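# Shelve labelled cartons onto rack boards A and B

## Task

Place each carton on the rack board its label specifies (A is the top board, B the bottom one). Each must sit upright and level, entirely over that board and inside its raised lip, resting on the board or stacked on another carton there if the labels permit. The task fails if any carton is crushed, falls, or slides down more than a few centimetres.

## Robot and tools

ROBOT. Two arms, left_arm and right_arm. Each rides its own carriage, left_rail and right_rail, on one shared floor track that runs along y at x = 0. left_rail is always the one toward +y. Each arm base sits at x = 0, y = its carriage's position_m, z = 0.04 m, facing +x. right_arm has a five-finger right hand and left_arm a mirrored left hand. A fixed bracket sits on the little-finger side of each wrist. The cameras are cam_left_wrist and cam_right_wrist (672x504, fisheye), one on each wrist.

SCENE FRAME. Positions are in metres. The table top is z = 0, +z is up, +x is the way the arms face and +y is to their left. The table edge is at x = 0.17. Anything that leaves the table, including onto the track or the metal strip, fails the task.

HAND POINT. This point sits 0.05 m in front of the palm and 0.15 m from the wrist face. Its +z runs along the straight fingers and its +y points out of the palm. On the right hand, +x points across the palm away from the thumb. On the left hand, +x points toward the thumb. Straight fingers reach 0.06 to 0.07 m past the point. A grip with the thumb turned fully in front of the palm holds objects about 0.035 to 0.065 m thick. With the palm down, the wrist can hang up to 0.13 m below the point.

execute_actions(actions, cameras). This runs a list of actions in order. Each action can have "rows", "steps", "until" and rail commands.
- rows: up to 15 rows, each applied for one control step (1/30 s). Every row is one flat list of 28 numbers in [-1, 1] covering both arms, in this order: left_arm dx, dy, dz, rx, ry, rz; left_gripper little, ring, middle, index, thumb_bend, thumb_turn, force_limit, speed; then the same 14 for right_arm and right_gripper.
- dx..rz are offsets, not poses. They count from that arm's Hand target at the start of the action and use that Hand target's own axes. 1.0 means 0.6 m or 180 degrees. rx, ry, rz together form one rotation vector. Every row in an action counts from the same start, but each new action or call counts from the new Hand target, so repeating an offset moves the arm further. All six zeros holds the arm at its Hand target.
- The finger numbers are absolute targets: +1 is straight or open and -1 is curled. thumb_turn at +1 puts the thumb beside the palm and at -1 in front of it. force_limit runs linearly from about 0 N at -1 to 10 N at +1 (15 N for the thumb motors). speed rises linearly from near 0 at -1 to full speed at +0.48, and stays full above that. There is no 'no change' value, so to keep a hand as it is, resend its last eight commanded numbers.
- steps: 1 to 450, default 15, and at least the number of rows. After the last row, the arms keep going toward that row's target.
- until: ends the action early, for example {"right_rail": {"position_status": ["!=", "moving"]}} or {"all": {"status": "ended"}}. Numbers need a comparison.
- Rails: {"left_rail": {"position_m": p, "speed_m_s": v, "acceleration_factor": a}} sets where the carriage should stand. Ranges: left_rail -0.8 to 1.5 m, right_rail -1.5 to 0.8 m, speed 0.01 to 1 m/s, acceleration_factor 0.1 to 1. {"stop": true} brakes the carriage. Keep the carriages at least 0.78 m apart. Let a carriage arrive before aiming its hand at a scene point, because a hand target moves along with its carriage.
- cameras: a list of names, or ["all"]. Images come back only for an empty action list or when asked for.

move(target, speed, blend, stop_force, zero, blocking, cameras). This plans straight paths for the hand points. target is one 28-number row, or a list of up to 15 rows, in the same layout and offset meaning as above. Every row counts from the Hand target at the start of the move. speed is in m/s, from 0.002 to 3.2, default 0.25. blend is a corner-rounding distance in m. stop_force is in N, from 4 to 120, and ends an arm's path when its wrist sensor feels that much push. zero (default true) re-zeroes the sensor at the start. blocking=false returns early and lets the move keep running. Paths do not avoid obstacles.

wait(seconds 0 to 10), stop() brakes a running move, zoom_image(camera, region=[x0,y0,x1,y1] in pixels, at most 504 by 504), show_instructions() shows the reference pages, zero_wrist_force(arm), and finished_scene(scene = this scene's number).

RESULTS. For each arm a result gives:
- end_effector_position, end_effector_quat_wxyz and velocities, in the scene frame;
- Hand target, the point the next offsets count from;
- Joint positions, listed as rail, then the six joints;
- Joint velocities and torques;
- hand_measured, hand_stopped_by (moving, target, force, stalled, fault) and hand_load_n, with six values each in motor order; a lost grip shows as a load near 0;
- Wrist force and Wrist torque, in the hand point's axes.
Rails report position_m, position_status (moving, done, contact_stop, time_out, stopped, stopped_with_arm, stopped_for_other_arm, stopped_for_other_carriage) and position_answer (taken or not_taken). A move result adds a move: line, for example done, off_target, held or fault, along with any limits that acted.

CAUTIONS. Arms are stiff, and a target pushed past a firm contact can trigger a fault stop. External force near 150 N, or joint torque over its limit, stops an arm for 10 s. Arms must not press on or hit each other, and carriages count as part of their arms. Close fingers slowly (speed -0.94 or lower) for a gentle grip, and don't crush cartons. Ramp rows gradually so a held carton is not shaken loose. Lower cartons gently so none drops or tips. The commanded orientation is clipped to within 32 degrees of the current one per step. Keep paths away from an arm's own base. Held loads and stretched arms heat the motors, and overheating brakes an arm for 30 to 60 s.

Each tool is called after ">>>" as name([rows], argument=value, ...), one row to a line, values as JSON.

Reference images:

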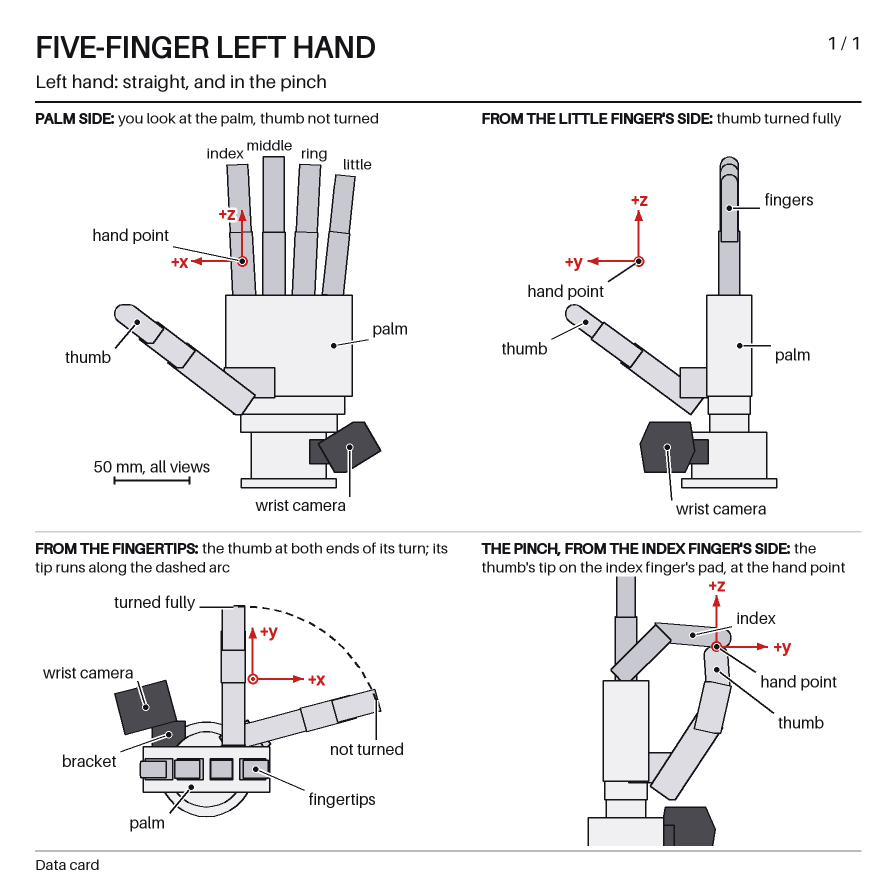

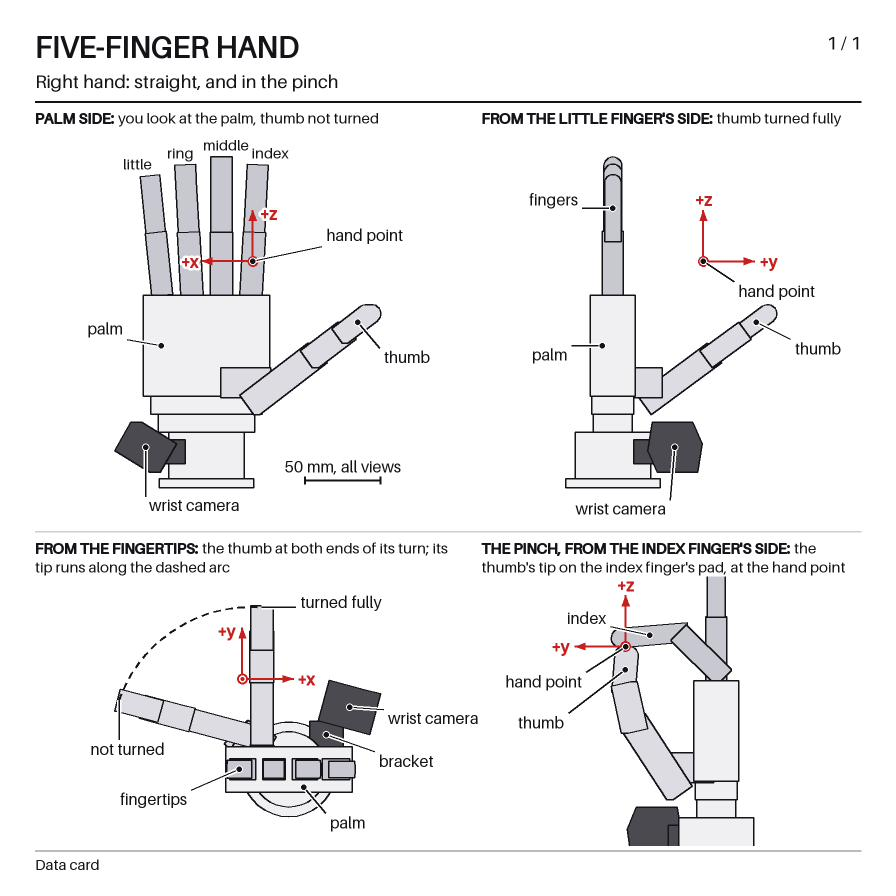

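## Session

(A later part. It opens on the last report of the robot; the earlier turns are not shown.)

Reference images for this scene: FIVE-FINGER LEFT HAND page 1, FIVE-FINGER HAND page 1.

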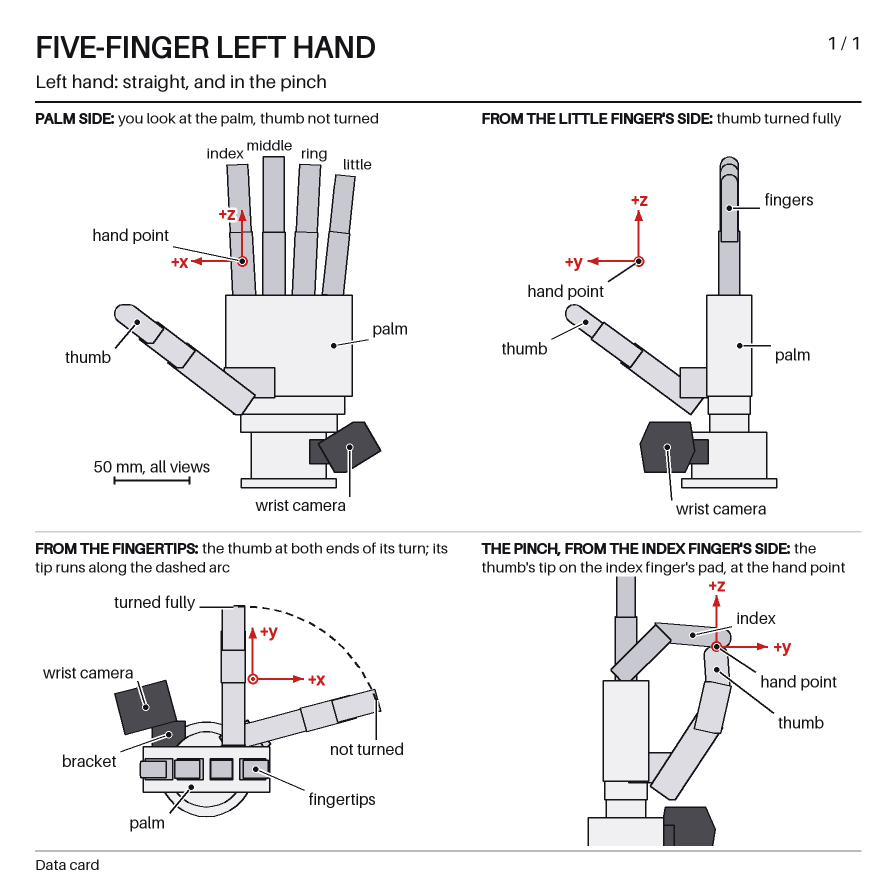

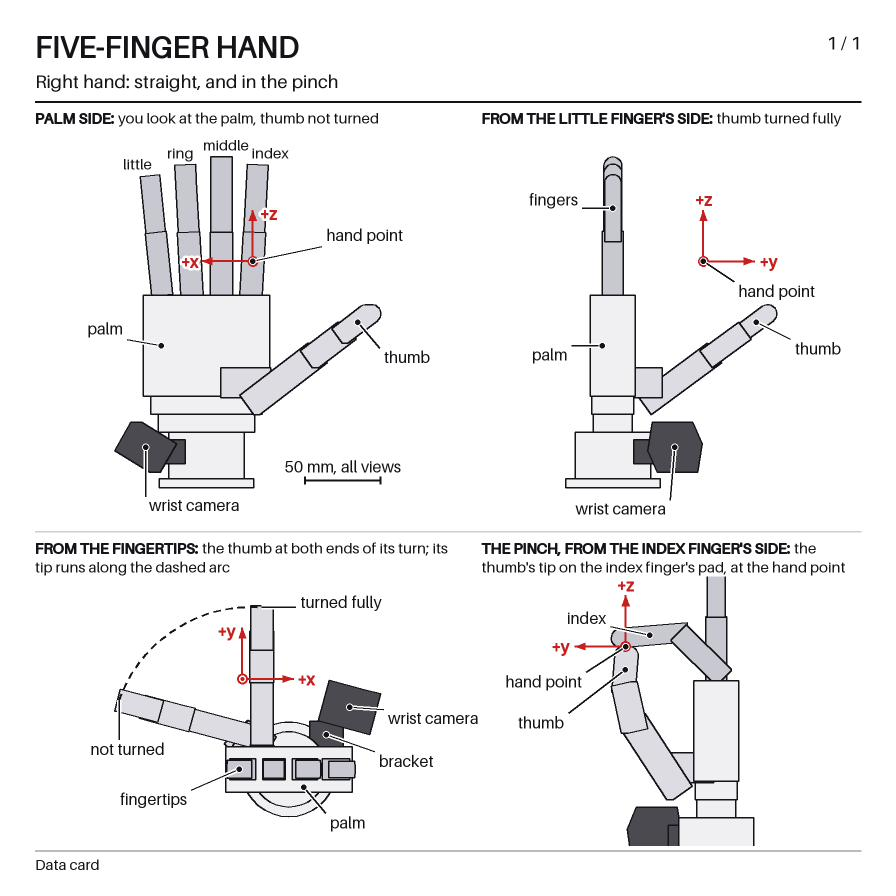

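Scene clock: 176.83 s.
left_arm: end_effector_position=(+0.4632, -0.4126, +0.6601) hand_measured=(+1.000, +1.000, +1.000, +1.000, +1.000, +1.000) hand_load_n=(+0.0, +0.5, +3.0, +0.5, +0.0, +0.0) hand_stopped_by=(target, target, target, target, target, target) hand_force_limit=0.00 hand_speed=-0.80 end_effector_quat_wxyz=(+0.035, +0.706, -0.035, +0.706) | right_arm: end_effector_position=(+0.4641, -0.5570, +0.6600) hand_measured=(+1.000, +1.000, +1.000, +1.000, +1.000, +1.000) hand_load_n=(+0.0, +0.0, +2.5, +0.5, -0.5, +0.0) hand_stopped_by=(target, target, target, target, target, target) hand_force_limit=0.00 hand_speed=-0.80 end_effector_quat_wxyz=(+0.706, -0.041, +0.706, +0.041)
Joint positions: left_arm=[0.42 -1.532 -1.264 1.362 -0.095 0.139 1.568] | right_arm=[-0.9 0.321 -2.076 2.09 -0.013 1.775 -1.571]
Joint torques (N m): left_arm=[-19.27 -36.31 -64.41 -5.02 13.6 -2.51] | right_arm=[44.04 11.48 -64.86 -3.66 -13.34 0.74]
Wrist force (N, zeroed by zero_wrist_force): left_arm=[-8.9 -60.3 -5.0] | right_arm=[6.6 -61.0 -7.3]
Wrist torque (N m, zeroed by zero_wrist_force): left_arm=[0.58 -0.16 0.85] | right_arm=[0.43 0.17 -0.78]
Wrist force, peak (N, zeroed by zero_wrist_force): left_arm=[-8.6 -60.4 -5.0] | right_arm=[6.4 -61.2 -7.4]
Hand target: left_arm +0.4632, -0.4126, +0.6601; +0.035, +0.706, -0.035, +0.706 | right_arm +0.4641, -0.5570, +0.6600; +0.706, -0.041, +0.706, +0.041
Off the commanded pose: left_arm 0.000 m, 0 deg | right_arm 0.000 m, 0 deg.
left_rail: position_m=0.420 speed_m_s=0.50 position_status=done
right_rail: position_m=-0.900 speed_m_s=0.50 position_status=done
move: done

>>> move(target=[0, -0.0003, 0, 0, 0, 0, 1, 1, 1, 1, 1, 1, 0, -0.8, 0, -0.0003, 0, 0, 0, 0, 1, 1, 1, 1, 1, 1, 0, -0.8], speed=0.01, cameras=["all"])

Scene clock: 181.77 s.
left_arm: end_effector_position=(+0.4632, -0.4125, +0.6600) hand_measured=(+1.000, +1.000, +1.000, +1.000, +1.000, +1.000) hand_load_n=(+0.0, +0.0, +3.0, +0.5, +0.0, +0.0) hand_stopped_by=(target, target, target, target, target, target) hand_force_limit=0.00 hand_speed=-0.80 end_effector_quat_wxyz=(+0.035, +0.706, -0.035, +0.706) | right_arm: end_effector_position=(+0.4641, -0.5571, +0.6601) hand_measured=(+1.000, +1.000, +1.000, +1.000, +1.000, +1.000) hand_load_n=(-0.5, +0.0, +2.5, +0.5, +0.0, +0.0) hand_stopped_by=(target, target, target, target, target, target) hand_force_limit=0.00 hand_speed=-0.80 end_effector_quat_wxyz=(+0.706, -0.041, +0.706, +0.041)
Joint positions: left_arm=[0.42 -1.532 -1.264 1.362 -0.094 0.138 1.567] | right_arm=[-0.9 0.321 -2.076 2.09 -0.013 1.774 -1.571]
Joint torques (N m): left_arm=[-33.6 -54 -59.6 -3.73 15.19 -2.38] | right_arm=[8.3 -12.29 -47.95 -3.82 -15.87 1.51]
Wrist force (N, zeroed by zero_wrist_force): left_arm=[-8.3 -51.5 -3.7] | right_arm=[7.2 -52.2 -7.2]
Wrist torque (N m, zeroed by zero_wrist_force): left_arm=[0.66 -0.16 0.63] | right_arm=[0.41 0.11 -0.55]
Wrist force, peak (N, zeroed by zero_wrist_force): left_arm=[-8.3 -61.1 -5.3] | right_arm=[6.7 -61.7 -7.6]
Hand target: left_arm +0.4632, -0.4124, +0.6601; +0.035, +0.706, -0.035, +0.706 | right_arm +0.4641, -0.5572, +0.6600; +0.706, -0.041, +0.706, +0.041
Off the commanded pose: left_arm 0.000 m, 0 deg | right_arm 0.000 m, 0 deg.
left_rail: position_m=0.420 speed_m_s=0.50 position_status=done
right_rail: position_m=-0.900 speed_m_s=0.50 position_status=done
move: done
camera_calibration:
cam_left_wrist: T_world_to_cam=[[0.10541, 0.970733, 0.215794, 0.210718], [-0.517342, -0.131793, 0.84557, -0.369102], [0.849262, -0.20077, 0.488308, -0.68335], [0, 0, 0, 1]] pos_world=[0.36718, -0.390392, 0.600316]
cam_right_wrist: T_world_to_cam=[[-0.0941618, 0.973801, -0.206992, 0.727563], [-0.495962, 0.134395, 0.857881, -0.25872], [0.863224, 0.18344, 0.470313, -0.491398], [0, 0, 0, 1]] pos_world=[0.36438, -0.583588, 0.603661]

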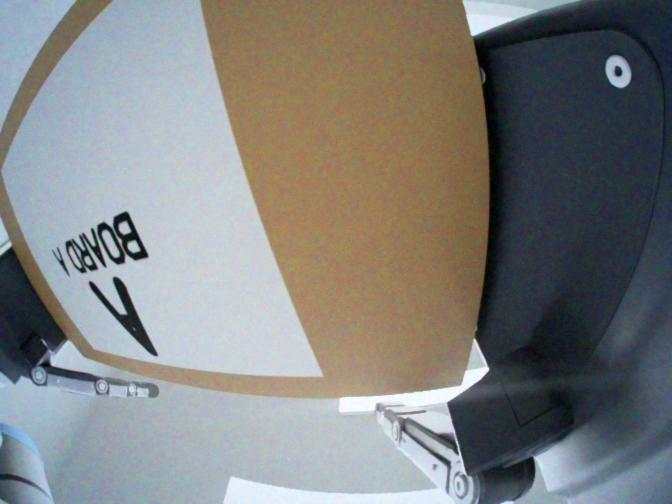

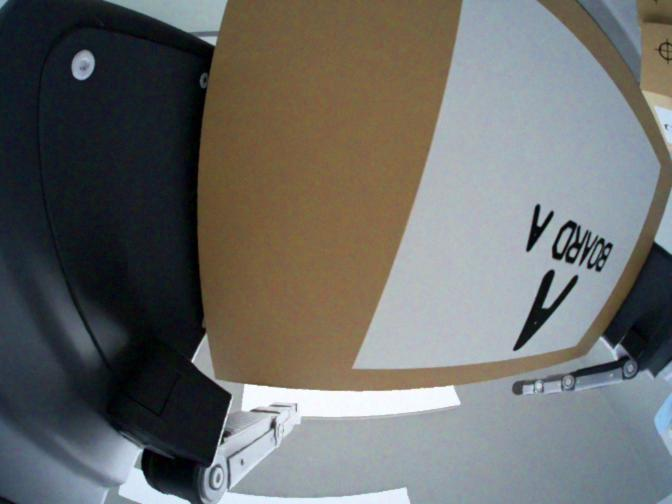

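>>> move(target=[0, -0.0859, 0.1595, -0.0022, 0, 0, 1, 1, 1, 1, 1, 1, 0, -0.8, 0, 0.0492, 0.1724, 0.0022, 0, 0, 1, 1, 1, 1, 1, 1, 0, -0.8], speed=0.06)

Scene clock: 188.90 s.
left_arm: end_effector_position=(+0.5634, -0.3706, +0.6600) hand_measured=(+1.000, +1.000, +1.000, +1.000, +1.000, +1.000) hand_load_n=(+0.0, +0.0, +3.0, +0.0, -0.5, -0.5) hand_stopped_by=(target, target, target, target, target, target) hand_force_limit=0.00 hand_speed=-0.80 end_effector_quat_wxyz=(+0.038, +0.706, -0.038, +0.706) | right_arm: end_effector_position=(+0.5633, -0.5158, +0.6599) hand_measured=(+1.000, +1.000, +1.000, +1.000, +1.000, +1.000) hand_load_n=(+0.0, +0.0, +2.5, +0.0, +0.0, +0.0) hand_stopped_by=(target, target, target, target, target, target) hand_force_limit=0.00 hand_speed=-0.80 end_effector_quat_wxyz=(+0.706, -0.039, +0.706, +0.039)
Joint positions: left_arm=[0.42 -1.392 -1.278 1.38 -0.1 0.286 1.569] | right_arm=[-0.9 0.346 -1.873 1.972 -0.099 1.807 -1.571]
Joint torques (N m): left_arm=[-3.08 -52.64 -58.89 -7.51 13.57 3.22] | right_arm=[33.61 -12.38 -63.67 -7.2 -5.79 2.52]
Wrist force (N, zeroed by zero_wrist_force): left_arm=[-8.5 -33.1 -3.1] | right_arm=[7.4 -33.6 -3.4]
Wrist torque (N m, zeroed by zero_wrist_force): left_arm=[0.70 -0.03 0.00] | right_arm=[0.62 0.03 -0.17]
Wrist force, peak (N, zeroed by zero_wrist_force): left_arm=[-8.3 -51.0 -4.1] | right_arm=[6.8 -51.3 -7.0]
Hand target: left_arm +0.5636, -0.3707, +0.6600; +0.038, +0.706, -0.038, +0.706 | right_arm +0.5634, -0.5158, +0.6599; +0.706, -0.039, +0.706, +0.039
Off the commanded pose: left_arm 0.000 m, 0 deg | right_arm 0.000 m, 0 deg.
left_rail: position_m=0.420 speed_m_s=0.50 position_status=done
right_rail: position_m=-0.900 speed_m_s=0.50 position_status=done
move: done

>>> move(target=[0, -0.0869, 0.1578, 0, 0, 0, 1, 1, 1, 1, 1, 1, 0, -0.8, 0, 0.0507, 0.1729, 0, 0, 0, 1, 1, 1, 1, 1, 1, 0, -0.8], speed=0.06)

>>> move(target=[0, -0.0869, 0.1578, 0, 0, 0, 1, 1, 1, 1, 1, 1, 0, -0.8, 0, 0.0507, 0.1729, 0, 0, 0, 1, 1, 1, 1, 1, 1, 0, -0.8], speed=0.06, cameras=["all"])

Scene clock: 199.07 s.
left_arm: end_effector_position=(+0.6631, -0.3289, +0.6600) hand_measured=(+1.000, +1.000, +1.000, +1.000, +1.000, +1.000) hand_load_n=(+0.0, +0.0, +3.0, +0.5, +0.0, -0.5) hand_stopped_by=(target, target, target, target, target, target) hand_force_limit=0.00 hand_speed=-0.80 end_effector_quat_wxyz=(+0.038, +0.706, -0.038, +0.706) | right_arm: end_effector_position=(+0.6631, -0.4742, +0.6599) hand_measured=(+1.000, +1.000, +1.000, +1.000, +1.000, +1.000) hand_load_n=(+0.0, +0.0, +3.0, +0.0, +0.0, +0.0) hand_stopped_by=(target, target, target, target, target, target) hand_force_limit=0.00 hand_speed=-0.80 end_effector_quat_wxyz=(+0.706, -0.039, +0.706, +0.039)
Joint positions: left_arm=[0.42 -1.249 -1.263 1.36 -0.096 0.428 1.57] | right_arm=[-0.9 0.357 -1.685 1.826 -0.141 1.818 -1.571]
Joint torques (N m): left_arm=[-4.1 -49.39 -58.57 -2.2 12.44 1.82] | right_arm=[36.99 -30.33 -67.3 -7.53 -4.19 2.42]
Wrist force (N, zeroed by zero_wrist_force): left_arm=[-6.9 -26.6 -2.1] | right_arm=[8.8 -28.3 -3.1]
Wrist torque (N m, zeroed by zero_wrist_force): left_arm=[1.06 -0.29 -0.02] | right_arm=[0.72 0.29 -0.29]
Wrist force, peak (N, zeroed by zero_wrist_force): left_arm=[-8.3 -35.4 -3.5] | right_arm=[7.4 -36.4 -4.5]
Hand target: left_arm +0.6632, -0.3289, +0.6600; +0.038, +0.706, -0.038, +0.706 | right_arm +0.6632, -0.4741, +0.6599; +0.706, -0.039, +0.706, +0.039
Off the commanded pose: left_arm 0.000 m, 0 deg | right_arm 0.000 m, 0 deg.
left_rail: position_m=0.420 speed_m_s=0.50 position_status=done
right_rail: position_m=-0.900 speed_m_s=0.50 position_status=done
move: done

Scene clock: 201.30 s.
left_arm: end_effector_position=(+0.7628, -0.2871, +0.6599) hand_measured=(+1.000, +1.000, +1.000, +1.000, +1.000, +1.000) hand_load_n=(+0.0, +0.0, +3.0, +0.5, -0.5, +0.0) hand_stopped_by=(target, target, target, target, target, target) hand_force_limit=0.00 hand_speed=-0.80 end_effector_quat_wxyz=(+0.038, +0.706, -0.038, +0.706) | right_arm: end_effector_position=(+0.7628, -0.4326, +0.6598) hand_measured=(+1.000, +1.000, +1.000, +1.000, +1.000, +1.000) hand_load_n=(+0.0, +0.0, +3.0, +0.0, +0.0, +0.0) hand_stopped_by=(target, target, target, target, target, target) hand_force_limit=0.00 hand_speed=-0.80 end_effector_quat_wxyz=(+0.706, -0.039, +0.706, +0.039)
Joint positions: left_arm=[0.42 -1.108 -1.222 1.306 -0.082 0.569 1.57] | right_arm=[-0.9 0.364 -1.505 1.651 -0.145 1.825 -1.571]
Joint torques (N m): left_arm=[-1.7 -56.66 -59.48 -2.25 11.22 0.56] | right_arm=[35.01 -44.84 -65.29 -3.29 -3.82 1.96]
Wrist force (N, zeroed by zero_wrist_force): left_arm=[-6.7 -22.9 -1.6] | right_arm=[8.5 -24.0 -2.7]
Wrist torque (N m, zeroed by zero_wrist_force): left_arm=[1.08 -0.36 -0.12] | right_arm=[0.79 0.54 -0.23]
Wrist force, peak (N, zeroed by zero_wrist_force): left_arm=[-7.1 -27.3 -2.4] | right_arm=[8.5 -29.1 -3.9]
Hand target: left_arm +0.7629, -0.2871, +0.6599; +0.038, +0.706, -0.038, +0.706 | right_arm +0.7630, -0.4325, +0.6598; +0.706, -0.039, +0.706, +0.039
Off the commanded pose: left_arm 0.000 m, 0 deg | right_arm 0.000 m, 0 deg.
left_rail: position_m=0.420 speed_m_s=0.50 position_status=done
right_rail: position_m=-0.900 speed_m_s=0.50 position_status=done
move: done
camera_calibration:
cam_left_wrist: T_world_to_cam=[[0.11201, 0.969975, 0.215876, 0.052164], [-0.518261, -0.128335, 0.845539, -0.195775], [0.847856, -0.206589, 0.488325, -0.913204], [0, 0, 0, 1]] pos_world=[0.66696, -0.26438, 0.600215]
cam_right_wrist: T_world_to_cam=[[-0.087308, 0.974439, -0.206994, 0.629439], [-0.494946, 0.137895, 0.857912, -0.126416], [0.864526, 0.177354, 0.470255, -0.775573], [0, 0, 0, 1]] pos_world=[0.662889, -0.458367, 0.603462]

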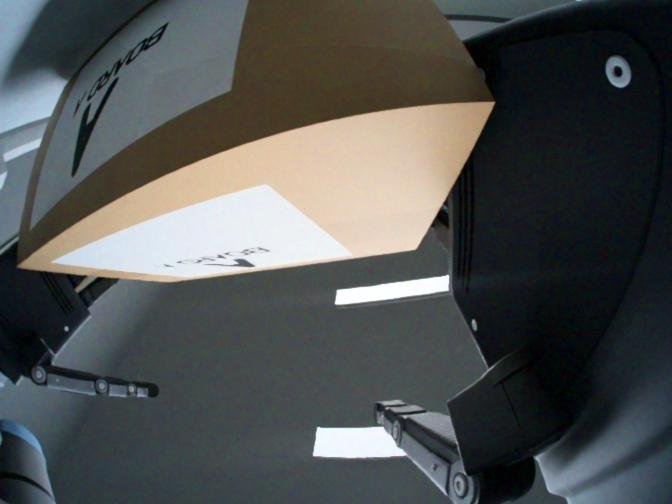

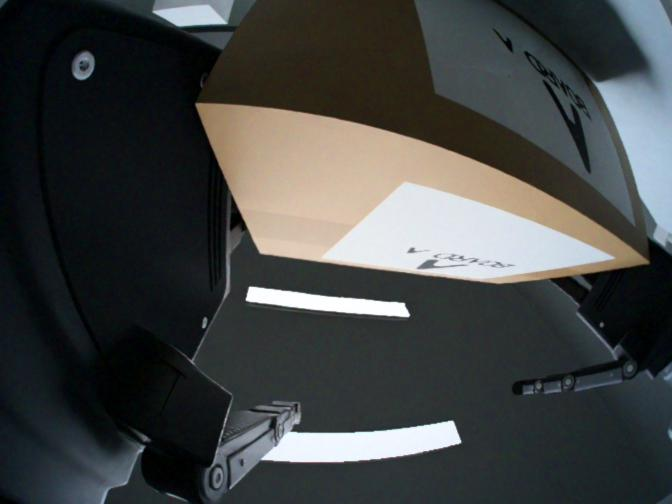

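>>> move(target=[0, 0.0008, 0, 0, 0, 0, 1, 1, 1, 1, 1, 1, 0, -0.8, 0, 0.0008, 0, 0, 0, 0, 1, 1, 1, 1, 1, 1, 0, -0.8], speed=0.01, cameras=["all"])

Scene clock: 281.13 s.
left_arm: end_effector_position=(+0.7630, -0.2874, +0.6599) hand_measured=(+1.000, +1.000, +1.000, +1.000, +1.000, +1.000) hand_load_n=(+0.0, +0.0, +3.5, +1.0, -0.5, +0.0) hand_stopped_by=(target, target, target, target, target, target) hand_force_limit=0.00 hand_speed=-0.80 end_effector_quat_wxyz=(+0.038, +0.706, -0.038, +0.706) | right_arm: end_effector_position=(+0.7629, -0.4321, +0.6598) hand_measured=(+1.000, +1.000, +1.000, +1.000, +1.000, +1.000) hand_load_n=(+0.0, +0.5, +3.0, +0.5, +0.0, +0.0) hand_stopped_by=(target, target, target, target, target, target) hand_force_limit=0.00 hand_speed=-0.80 end_effector_quat_wxyz=(+0.706, -0.039, +0.706, +0.039)
Joint positions: left_arm=[0.42 -1.108 -1.222 1.305 -0.082 0.569 1.57] | right_arm=[-0.9 0.365 -1.505 1.651 -0.145 1.825 -1.571]
Joint torques (N m): left_arm=[-50 -50.23 -60.75 -4.2 8.72 -1.33] | right_arm=[47.44 -43.58 -65.93 -3.84 -8 2.34]
Wrist force (N, zeroed by zero_wrist_force): left_arm=[-6.7 -39.5 -4.0] | right_arm=[8.0 -40.4 -4.1]
Wrist torque (N m, zeroed by zero_wrist_force): left_arm=[1.13 -0.48 0.54] | right_arm=[1.06 0.68 -0.91]
Wrist force, peak (N, zeroed by zero_wrist_force): left_arm=[-6.7 -39.5 -4.0] | right_arm=[8.0 -40.4 -4.1]
Hand target: left_arm +0.7629, -0.2876, +0.6599; +0.038, +0.706, -0.038, +0.706 | right_arm +0.7629, -0.4320, +0.6598; +0.706, -0.039, +0.706, +0.039
Off the commanded pose: left_arm 0.000 m, 0 deg | right_arm 0.000 m, 0 deg.
left_rail: position_m=0.420 speed_m_s=0.50 position_status=done
right_rail: position_m=-0.900 speed_m_s=0.50 position_status=done
move: done
camera_calibration:
cam_left_wrist: T_world_to_cam=[[0.111931, 0.97, 0.215804, 0.0526437], [-0.518203, -0.128326, 0.845575, -0.195833], [0.847901, -0.206476, 0.488294, -0.913354], [0, 0, 0, 1]] pos_world=[0.66706, -0.264781, 0.600216]
cam_right_wrist: T_world_to_cam=[[-0.087308, 0.974439, -0.206994, 0.628961], [-0.494946, 0.137895, 0.857912, -0.126436], [0.864526, 0.177354, 0.470255, -0.775748], [0, 0, 0, 1]] pos_world=[0.662989, -0.457867, 0.603462]

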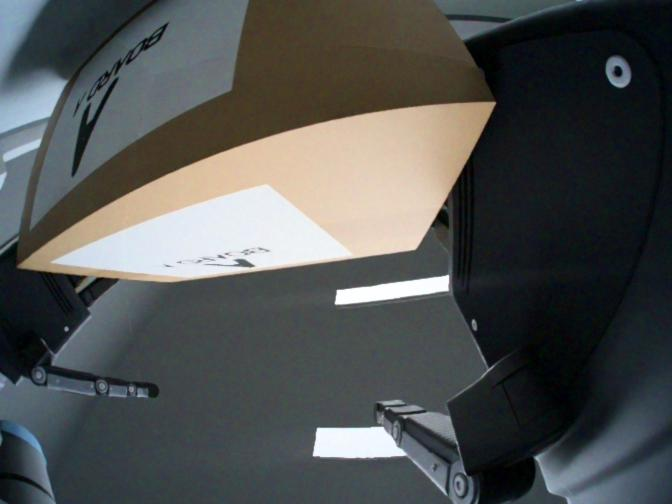

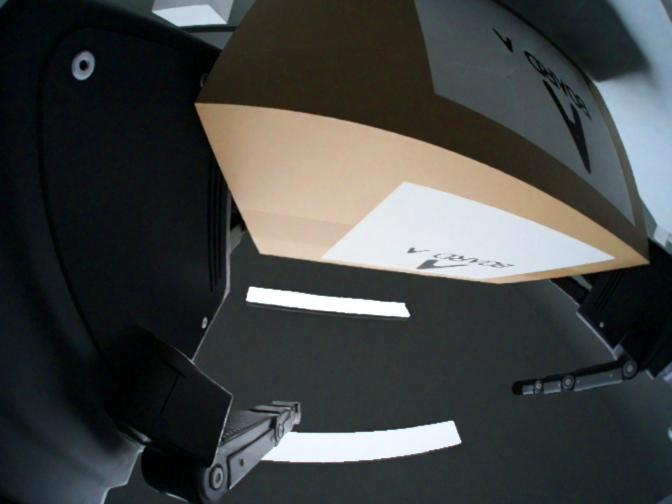

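>>> move(target=[0.0099, -0.00034, 0.00318, 0, -0.02762, -0.00299, 1, 1, 1, 1, 1, 1, 0, -0.8, -0.0099, -0.00035, 0.00318, 0, 0.02761, 0.00306, 1, 1, 1, 1, 1, 1, 0, -0.8], speed=0.03, cameras=["all"])

Scene clock: 315.73 s.
left_arm: end_effector_position=(+0.7648, -0.2876, +0.6658) hand_measured=(+1.000, +1.000, +1.000, +1.000, +1.000, +1.000) hand_load_n=(+0.0, +0.5, +3.5, +1.0, -0.5, +0.0) hand_stopped_by=(target, target, target, target, target, target) hand_force_limit=0.00 hand_speed=-0.80 end_effector_quat_wxyz=(+0.039, +0.736, -0.036, +0.674) | right_arm: end_effector_position=(+0.7648, -0.4320, +0.6658) hand_measured=(+1.000, +1.000, +1.000, +1.000, +1.000, +1.000) hand_load_n=(+0.0, +0.5, +3.0, +0.5, +0.0, +0.0) hand_stopped_by=(target, target, target, target, target, target) hand_force_limit=0.00 hand_speed=-0.80 end_effector_quat_wxyz=(+0.674, -0.037, +0.736, +0.041)
Joint positions: left_arm=[0.42 -1.108 -1.191 1.215 0.137 0.576 1.426] | right_arm=[-0.9 0.365 -1.493 1.588 -0.005 1.824 -1.539]
Joint torques (N m): left_arm=[-19.98 -50.63 -60.89 -4.84 17 -2.89] | right_arm=[21.15 -41.86 -67.61 -4.37 -15.36 3.2]
Wrist force (N, zeroed by zero_wrist_force): left_arm=[-6.4 -46.4 -3.8] | right_arm=[8.9 -47.3 -4.2]
Wrist torque (N m, zeroed by zero_wrist_force): left_arm=[1.23 -0.36 1.05] | right_arm=[0.94 0.51 -1.19]
Wrist force, peak (N, zeroed by zero_wrist_force): left_arm=[-5.9 -48.9 -3.8] | right_arm=[8.7 -49.4 -5.0]
Hand target: left_arm +0.7648, -0.2876, +0.6659; +0.039, +0.736, -0.036, +0.674 | right_arm +0.7648, -0.4320, +0.6658; +0.674, -0.037, +0.736, +0.041
Off the commanded pose: left_arm 0.000 m, 0 deg | right_arm 0.000 m, 0 deg.
left_rail: position_m=0.420 speed_m_s=0.50 position_status=done
right_rail: position_m=-0.900 speed_m_s=0.50 position_status=done
move: done
camera_calibration:
cam_left_wrist: T_world_to_cam=[[0.130457, 0.970003, 0.205121, 0.0441972], [-0.442664, -0.128137, 0.887485, -0.285572], [0.887147, -0.206578, 0.412669, -0.89756], [0, 0, 0, 1]] pos_world=[0.664089, -0.26488, 0.614771]
cam_right_wrist: T_world_to_cam=[[-0.105026, 0.974455, -0.198513, 0.638174], [-0.418361, 0.137799, 0.897767, -0.215757], [0.902188, 0.177339, 0.393201, -0.75772], [0, 0, 0, 1]] pos_world=[0.660367, -0.457767, 0.618321]

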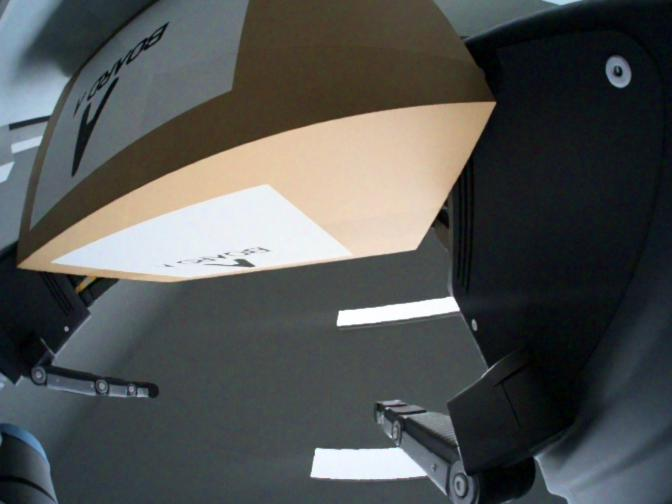

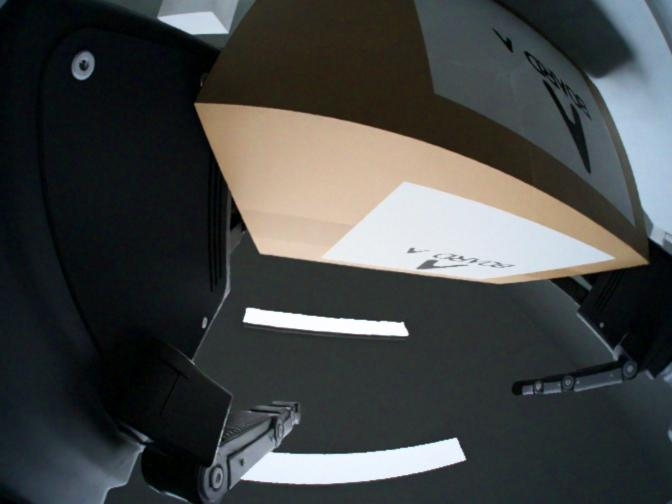

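>>> move(target=[0.01655, -0.0007, 0.00587, 0, -0.04667, -0.00505, 1, 1, 1, 1, 1, 1, 0, -0.8, -0.01655, -0.0007, 0.00586, 0, 0.04666, 0.00517, 1, 1, 1, 1, 1, 1, 0, -0.8], speed=0.04, cameras=["all"])

Scene clock: 326.07 s.
left_arm: end_effector_position=(+0.7692, -0.2875, +0.6754) hand_measured=(+1.000, +1.000, +1.000, +1.000, +1.000, +1.000) hand_load_n=(+0.0, +0.0, +3.5, +1.0, +0.0, +0.0) hand_stopped_by=(target, target, target, target, target, target) hand_force_limit=0.00 hand_speed=-0.80 end_effector_quat_wxyz=(+0.042, +0.784, -0.033, +0.618) | right_arm: end_effector_position=(+0.7692, -0.4321, +0.6754) hand_measured=(+1.000, +1.000, +1.000, +1.000, +1.000, +1.000) hand_load_n=(+0.0, +0.0, +3.0, +0.5, +0.0, -0.5) hand_stopped_by=(target, target, target, target, target, target) hand_force_limit=0.00 hand_speed=-0.80 end_effector_quat_wxyz=(+0.618, -0.034, +0.784, +0.043)
Joint positions: left_arm=[0.42 -1.101 -1.131 1.06 0.481 0.62 1.205] | right_arm=[-0.9 0.361 -1.459 1.472 0.228 1.812 -1.486]
Joint torques (N m): left_arm=[-18.79 -54.78 -59.01 -4.73 15.01 -3.35] | right_arm=[18.29 -43.85 -64.43 -3.19 -15.14 3.05]
Wrist force (N, zeroed by zero_wrist_force): left_arm=[-7.2 -44.4 -3.3] | right_arm=[8.0 -46.1 -3.0]
Wrist torque (N m, zeroed by zero_wrist_force): left_arm=[1.24 -0.09 0.94] | right_arm=[0.75 0.47 -1.16]
Wrist force, peak (N, zeroed by zero_wrist_force): left_arm=[-6.5 -46.3 -3.7] | right_arm=[8.7 -47.1 -4.3]
Hand target: left_arm +0.7692, -0.2875, +0.6754; +0.042, +0.784, -0.033, +0.618 | right_arm +0.7692, -0.4320, +0.6754; +0.618, -0.034, +0.784, +0.043
Off the commanded pose: left_arm 0.000 m, 0 deg | right_arm 0.000 m, 0 deg.
left_rail: position_m=0.420 speed_m_s=0.50 position_status=done
right_rail: position_m=-0.900 speed_m_s=0.50 position_status=done
move: done
camera_calibration:
cam_left_wrist: T_world_to_cam=[[0.159135, 0.970053, 0.183504, 0.0342074], [-0.307509, -0.127923, 0.942907, -0.433408], [0.938144, -0.206478, 0.277943, -0.853624], [0, 0, 0, 1]] pos_world=[0.662102, -0.264881, 0.639645]
cam_right_wrist: T_world_to_cam=[[-0.133054, 0.974454, -0.180932, 0.65032], [-0.281959, 0.137796, 0.94948, -0.36233], [0.950156, 0.177348, 0.256421, -0.709971], [0, 0, 0, 1]] pos_world=[0.658949, -0.457867, 0.643741]

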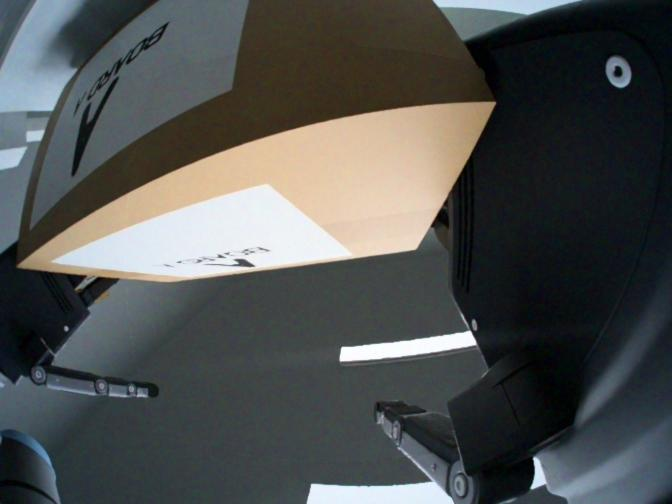

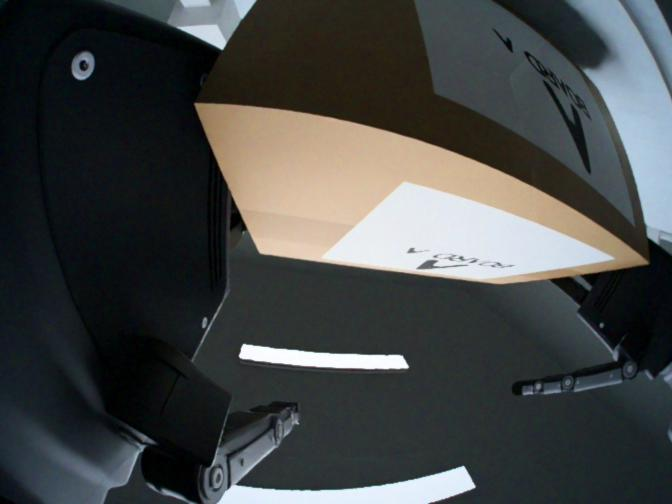

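>>> move(target=[0.01655, -0.0006, 0.00587, 0, -0.04667, -0.00505, 1, 1, 1, 1, 1, 1, 0, -0.8, -0.01655, -0.0006, 0.00586, 0, 0.04666, 0.00517, 1, 1, 1, 1, 1, 1, 0, -0.8], speed=0.04)

>>> move(target=[0.01655, -0.0006, 0.00587, 0, -0.04667, -0.00505, 1, 1, 1, 1, 1, 1, 0, -0.8, -0.01655, -0.0006, 0.00586, 0, 0.04666, 0.00517, 1, 1, 1, 1, 1, 1, 0, -0.8], speed=0.04, cameras=["all"])

Scene clock: 333.20 s.
left_arm: end_effector_position=(+0.7750, -0.2875, +0.6843) hand_measured=(+1.000, +1.000, +1.000, +1.000, +1.000, +1.000) hand_load_n=(+0.0, +0.5, +3.0, +0.5, -0.5, +0.0) hand_stopped_by=(target, target, target, target, target, target) hand_force_limit=0.00 hand_speed=-0.80 end_effector_quat_wxyz=(+0.044, +0.827, -0.030, +0.559) | right_arm: end_effector_position=(+0.7750, -0.4320, +0.6842) hand_measured=(+1.000, +1.000, +1.000, +1.000, +1.000, +1.000) hand_load_n=(+0.0, +0.0, +3.0, +0.5, +0.0, +0.0) hand_stopped_by=(target, target, target, target, target, target) hand_force_limit=0.00 hand_speed=-0.80 end_effector_quat_wxyz=(+0.559, -0.031, +0.827, +0.046)
Joint positions: left_arm=[0.42 -1.086 -1.065 0.9 0.781 0.697 1.03] | right_arm=[-0.9 0.354 -1.411 1.346 0.456 1.789 -1.438]
Joint torques (N m): left_arm=[-19.68 -58.39 -56.65 -5.23 14.01 -3.05] | right_arm=[21.03 -50.08 -63.41 -3.16 -15.39 3.23]
Wrist force (N, zeroed by zero_wrist_force): left_arm=[-6.9 -45.5 -2.8] | right_arm=[7.4 -47.5 -2.2]
Wrist torque (N m, zeroed by zero_wrist_force): left_arm=[1.23 0.04 1.18] | right_arm=[0.68 0.51 -1.27]
Wrist force, peak (N, zeroed by zero_wrist_force): left_arm=[-6.8 -45.7 -2.6] | right_arm=[7.4 -48.0 -2.0]
Hand target: left_arm +0.7750, -0.2875, +0.6843; +0.044, +0.828, -0.030, +0.559 | right_arm +0.7750, -0.4320, +0.6842; +0.559, -0.031, +0.827, +0.046
Off the commanded pose: left_arm 0.000 m, 0 deg | right_arm 0.000 m, 0 deg.
left_rail: position_m=0.420 speed_m_s=0.50 position_status=done
right_rail: position_m=-0.900 speed_m_s=0.50 position_status=done
move: done

Scene clock: 335.53 s.
left_arm: end_effector_position=(+0.7819, -0.2875, +0.6921) hand_measured=(+1.000, +1.000, +1.000, +1.000, +1.000, +1.000) hand_load_n=(+0.0, +0.0, +3.5, +0.5, +0.0, +0.0) hand_stopped_by=(target, target, target, target, target, target) hand_force_limit=0.00 hand_speed=-0.80 end_effector_quat_wxyz=(+0.046, +0.866, -0.026, +0.496) | right_arm: end_effector_position=(+0.7820, -0.4320, +0.6921) hand_measured=(+1.000, +1.000, +1.000, +1.000, +1.000, +1.000) hand_load_n=(+0.0, +0.0, +3.0, +0.5, +0.0, +0.0) hand_stopped_by=(target, target, target, target, target, target) hand_force_limit=0.00 hand_speed=-0.80 end_effector_quat_wxyz=(+0.496, -0.027, +0.866, +0.048)
Joint positions: left_arm=[0.42 -1.064 -0.988 0.723 1.044 0.797 0.904] | right_arm=[-0.9 0.343 -1.35 1.208 0.679 1.757 -1.397]
Joint torques (N m): left_arm=[-22.62 -61.21 -54.3 -5.6 13.12 -3.13] | right_arm=[22.28 -53.29 -59.67 -3 -15.47 3.54]
Wrist force (N, zeroed by zero_wrist_force): left_arm=[-6.7 -47.6 -1.6] | right_arm=[6.7 -49.6 -1.6]
Wrist torque (N m, zeroed by zero_wrist_force): left_arm=[1.17 0.29 1.31] | right_arm=[0.50 0.45 -1.40]
Wrist force, peak (N, zeroed by zero_wrist_force): left_arm=[-7.0 -47.8 -1.9] | right_arm=[6.7 -49.6 -1.6]
Hand target: left_arm +0.7820, -0.2876, +0.6922; +0.046, +0.866, -0.026, +0.496 | right_arm +0.7820, -0.4320, +0.6921; +0.496, -0.027, +0.866, +0.048
Off the commanded pose: left_arm 0.000 m, 0 deg | right_arm 0.000 m, 0 deg.
left_rail: position_m=0.420 speed_m_s=0.50 position_status=done
right_rail: position_m=-0.900 speed_m_s=0.50 position_status=done
move: done
camera_calibration:
cam_left_wrist: T_world_to_cam=[[0.205611, 0.970105, 0.128919, 0.030557], [-0.0200724, -0.127525, 0.991632, -0.703701], [0.978428, -0.206478, -0.00674828, -0.704661], [0, 0, 0, 1]] pos_world=[0.669052, -0.264881, 0.689118]
cam_right_wrist: T_world_to_cam=[[-0.179799, 0.974474, -0.134436, 0.659342], [0.0062392, 0.137791, 0.990442, -0.628333], [0.983684, 0.177242, -0.0308546, -0.553854], [0, 0, 0, 1]] pos_world=[0.667287, -0.457767, 0.693878]

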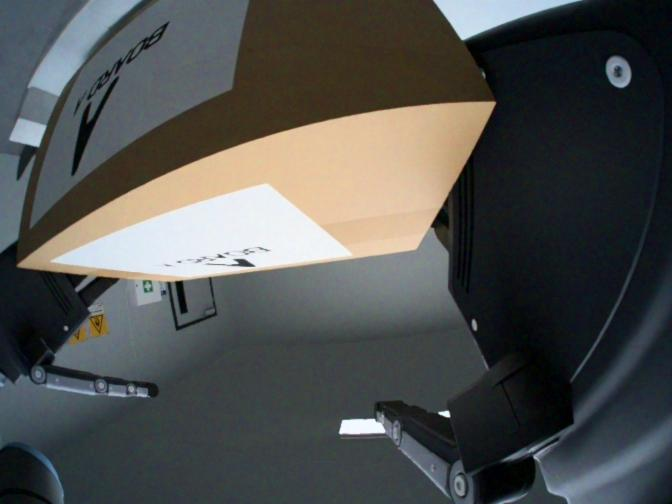

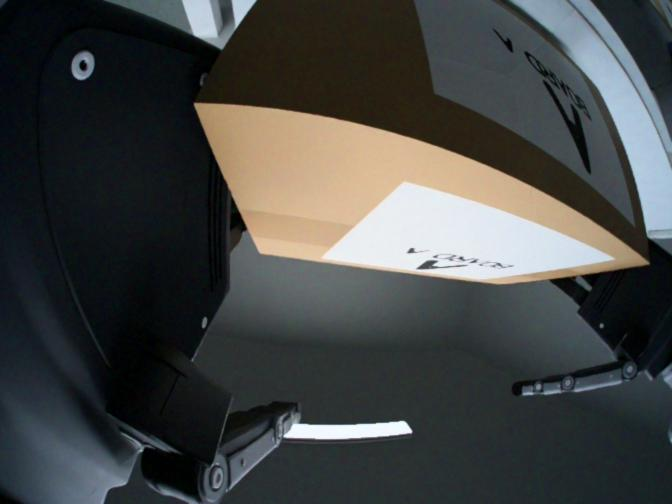

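>>> move(target=[0.01655, -0.0007, 0.00587, 0, -0.04667, -0.00505, 1, 1, 1, 1, 1, 1, 0, -0.8, -0.01655, -0.0007, 0.00586, 0, 0.04666, 0.00517, 1, 1, 1, 1, 1, 1, 0, -0.8], speed=0.04, cameras=["all"])

>>> zoom_image(camera="cam_left_wrist", region=[350, 40, 510, 280])

>>> zoom_image(camera="cam_right_wrist", region=[170, 60, 330, 280])

Scene clock: 351.13 s.
left_arm: end_effector_position=(+0.7900, -0.2875, +0.6989) hand_measured=(+1.000, +1.000, +1.000, +1.000, +1.000, +1.000) hand_load_n=(+0.0, +0.5, +3.5, +0.5, +0.0, +0.0) hand_stopped_by=(target, target, target, target, target, target) hand_force_limit=0.00 hand_speed=-0.80 end_effector_quat_wxyz=(+0.048, +0.901, -0.023, +0.431) | right_arm: end_effector_position=(+0.7900, -0.4320, +0.6989) hand_measured=(+1.000, +1.000, +1.000, +1.000, +1.000, +1.000) hand_load_n=(+0.0, +0.0, +3.0, +0.5, +0.0, +0.0) hand_stopped_by=(target, target, target, target, target, target) hand_force_limit=0.00 hand_speed=-0.80 end_effector_quat_wxyz=(+0.431, -0.024, +0.901, +0.050)
Joint positions: left_arm=[0.42 -1.037 -0.885 0.498 1.296 0.912 0.819] | right_arm=[-0.9 0.33 -1.275 1.058 0.899 1.718 -1.364]
Joint torques (N m): left_arm=[-21.6 -68.61 -50.8 -5.51 12.28 -3.02] | right_arm=[18.56 -58.45 -58.82 -2.45 -14.82 3.14]
Wrist force (N, zeroed by zero_wrist_force): left_arm=[-5.8 -47.4 -0.8] | right_arm=[6.4 -48.1 -0.8]
Wrist torque (N m, zeroed by zero_wrist_force): left_arm=[1.06 0.43 1.33] | right_arm=[0.47 0.36 -1.44]
Wrist force, peak (N, zeroed by zero_wrist_force): left_arm=[-7.0 -48.7 -1.8] | right_arm=[6.6 -50.2 -1.6]
Hand target: left_arm +0.7900, -0.2875, +0.6989; +0.048, +0.901, -0.023, +0.431 | right_arm +0.7900, -0.4320, +0.6989; +0.431, -0.024, +0.901, +0.050
Off the commanded pose: left_arm 0.000 m, 0 deg | right_arm 0.000 m, 0 deg.
left_rail: position_m=0.420 speed_m_s=0.50 position_status=done
right_rail: position_m=-0.900 speed_m_s=0.50 position_status=done
move: done
camera_calibration:
cam_left_wrist: T_world_to_cam=[[0.222301, 0.970128, 0.0971251, 0.0369734], [0.125782, -0.127322, 0.983854, -0.819978], [0.96683, -0.206495, -0.150328, -0.602971], [0, 0, 0, 1]] pos_world=[0.67789, -0.26478, 0.712503]
cam_right_wrist: T_world_to_cam=[[-0.1976, 0.974486, -0.106451, 0.656206], [0.151798, 0.137699, 0.978773, -0.741957], [0.968458, 0.177247, -0.175134, -0.448689], [0, 0, 0, 1]] pos_world=[0.676831, -0.457767, 0.71748]

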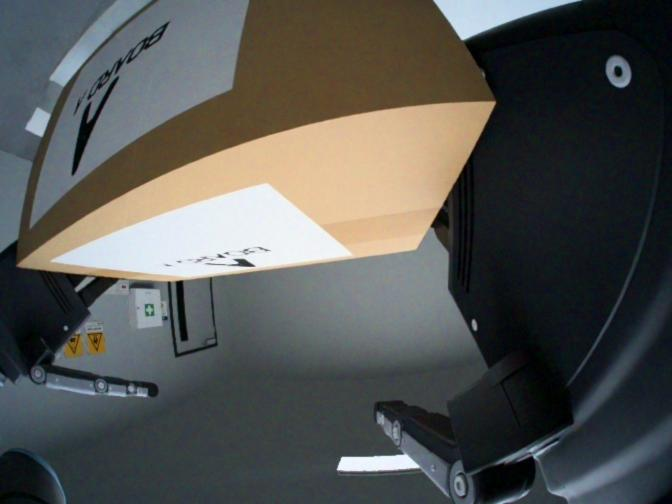

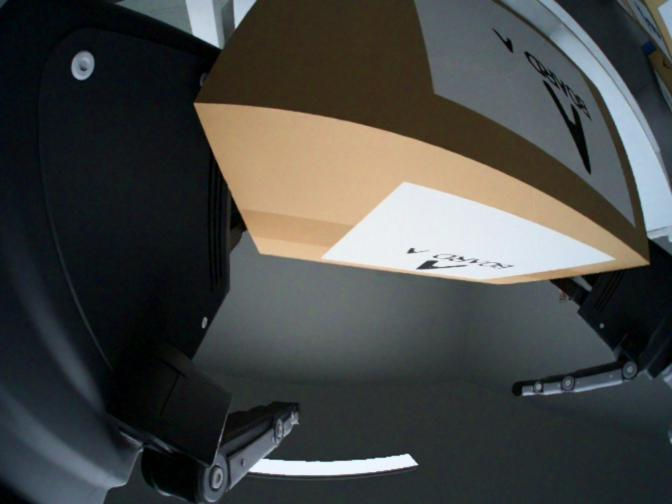

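Scaled by 2.100 from the camera's 672x504 image, which has a finer 960x720 frame.

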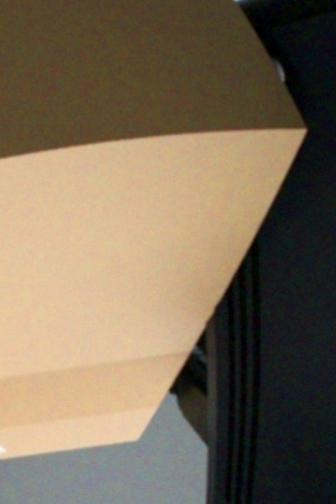

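Scaled by 2.291 from the camera's 672x504 image, which has a finer 960x720 frame.

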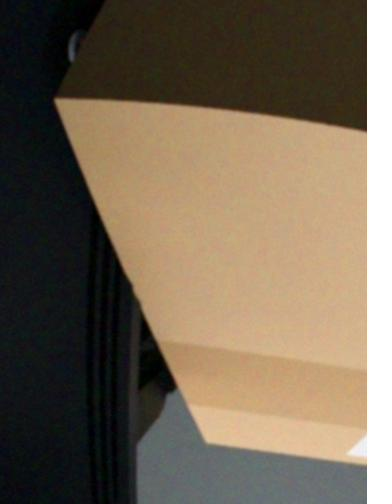

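>>> move(target=[-0.0585, -0.0051, 0.0467, 0, 0, 0, 1, 1, 1, 1, 1, 1, 0, -0.8, 0.0585, -0.0052, 0.0467, 0, 0, 0, 1, 1, 1, 1, 1, 1, 0, -0.8], speed=0.04)

>>> move(target=[-0.039, -0.0034, 0.0311, 0, 0, 0, 1, 1, 1, 1, 1, 1, 0, -0.8, 0.039, -0.0035, 0.0311, 0, 0, 0, 1, 1, 1, 1, 1, 1, 0, -0.8], speed=0.012, stop_force=8, cameras=["all"])

Scene clock: 395.00 s.
left_arm: end_effector_position=(+0.7900, -0.2875, +0.6540) hand_measured=(+1.000, +1.000, +1.000, +1.000, +1.000, +1.000) hand_load_n=(+0.0, +0.5, +3.5, +0.5, +0.0, +0.0) hand_stopped_by=(target, target, target, target, target, target) hand_force_limit=0.00 hand_speed=-0.80 end_effector_quat_wxyz=(+0.048, +0.901, -0.023, +0.431) | right_arm: end_effector_position=(+0.7900, -0.4320, +0.6539) hand_measured=(+1.000, +1.000, +1.000, +1.000, +1.000, +1.000) hand_load_n=(+0.0, +0.0, +2.5, +0.5, +0.0, +0.0) hand_stopped_by=(target, target, target, target, target, target) hand_force_limit=0.00 hand_speed=-0.80 end_effector_quat_wxyz=(+0.431, -0.024, +0.901, +0.050)
Joint positions: left_arm=[0.42 -1.037 -0.929 0.655 1.182 0.912 0.819] | right_arm=[-0.9 0.33 -1.29 1.156 0.815 1.718 -1.364]
Joint torques (N m): left_arm=[-40.38 -92.8 -38.6 -9.68 7.16 2.84] | right_arm=[29.49 -81.24 -42.22 -7.61 -9.22 2.07]
Wrist force (N, zeroed by zero_wrist_force): left_arm=[-6.0 -42.9 -0.8] | right_arm=[6.1 -44.8 0.2]
Wrist torque (N m, zeroed by zero_wrist_force): left_arm=[0.99 0.44 1.20] | right_arm=[0.29 0.34 -1.31]
Wrist force, peak (N, zeroed by zero_wrist_force): left_arm=[-5.6 -49.8 -0.9] | right_arm=[6.6 -50.6 -1.4]
Hand target: left_arm +0.7900, -0.2875, +0.6539; +0.048, +0.901, -0.023, +0.431 | right_arm +0.7900, -0.4320, +0.6538; +0.431, -0.024, +0.901, +0.050
Off the commanded pose: left_arm 0.000 m, 0 deg | right_arm 0.000 m, 0 deg.
left_rail: position_m=0.420 speed_m_s=0.50 position_status=done
right_rail: position_m=-0.900 speed_m_s=0.50 position_status=done
move: done

Scene clock: 396.97 s.
left_arm: end_effector_position=(+0.7900, -0.2875, +0.6433) hand_measured=(+1.000, +1.000, +1.000, +1.000, +1.000, +1.000) hand_load_n=(+0.0, +0.0, +3.5, +0.5, +0.0, +0.0) hand_stopped_by=(target, target, target, target, target, target) hand_force_limit=0.00 hand_speed=-0.80 end_effector_quat_wxyz=(+0.048, +0.901, -0.023, +0.431) | right_arm: end_effector_position=(+0.7900, -0.4320, +0.6438) hand_measured=(+1.000, +1.000, +1.000, +1.000, +1.000, +1.000) hand_load_n=(+0.0, +0.5, +3.0, +0.5, +0.0, +0.0) hand_stopped_by=(target, target, target, target, target, target) hand_force_limit=0.00 hand_speed=-0.80 end_effector_quat_wxyz=(+0.431, -0.024, +0.901, +0.050)
Joint positions: left_arm=[0.42 -1.037 -0.936 0.687 1.158 0.912 0.819] | right_arm=[-0.9 0.33 -1.292 1.177 0.796 1.718 -1.364]
Joint torques (N m): left_arm=[-45.62 -67.5 -54.13 -4.93 6.5 -0.09] | right_arm=[24.73 -62.57 -61.99 -1.29 -9.15 -0.28]
Wrist force (N, zeroed by zero_wrist_force): left_arm=[-6.2 -43.5 -2.7] | right_arm=[5.9 -45.1 2.1]
Wrist torque (N m, zeroed by zero_wrist_force): left_arm=[0.79 0.28 1.19] | right_arm=[0.53 0.14 -1.32]
Wrist force, peak (N, zeroed by zero_wrist_force): left_arm=[-6.2 -43.5 -2.7] | right_arm=[5.9 -45.5 2.2]
Hand target: left_arm +0.7900, -0.2875, +0.6433; +0.048, +0.901, -0.023, +0.431 (not the last commanded pose) | right_arm +0.7900, -0.4320, +0.6438; +0.431, -0.024, +0.901, +0.050 (not the last commanded pose)
Off the commanded pose: left_arm 0.019 m, 0 deg | right_arm 0.020 m, 0 deg.
left_rail: position_m=0.420 speed_m_s=0.50 position_status=done
right_rail: position_m=-0.900 speed_m_s=0.50 position_status=done
move: contact (left_arm, right_arm)
camera_calibration:
cam_left_wrist: T_world_to_cam=[[0.222326, 0.970118, 0.0971739, 0.0423535], [0.125961, -0.127413, 0.983819, -0.765287], [0.966801, -0.206489, -0.150524, -0.611098], [0, 0, 0, 1]] pos_world=[0.67779, -0.26478, 0.656803]
cam_right_wrist: T_world_to_cam=[[-0.1976, 0.974486, -0.106451, 0.650331], [0.151798, 0.137699, 0.978773, -0.68811], [0.968458, 0.177247, -0.175134, -0.458225], [0, 0, 0, 1]] pos_world=[0.676731, -0.457767, 0.66248]

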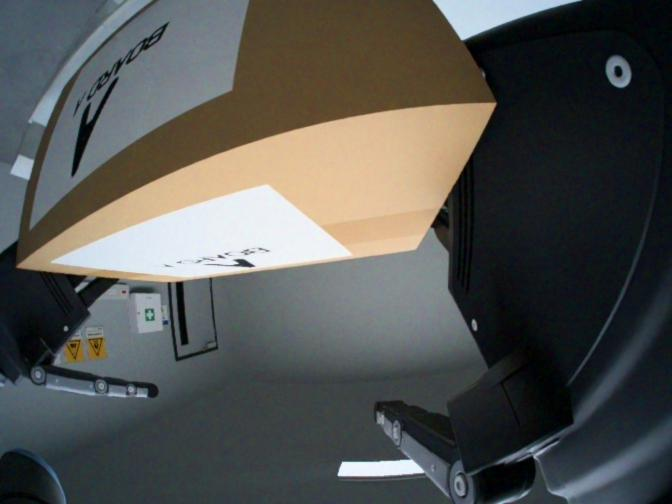

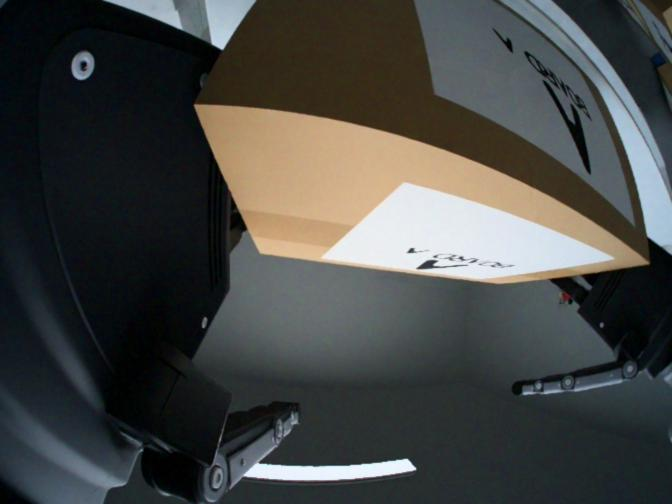

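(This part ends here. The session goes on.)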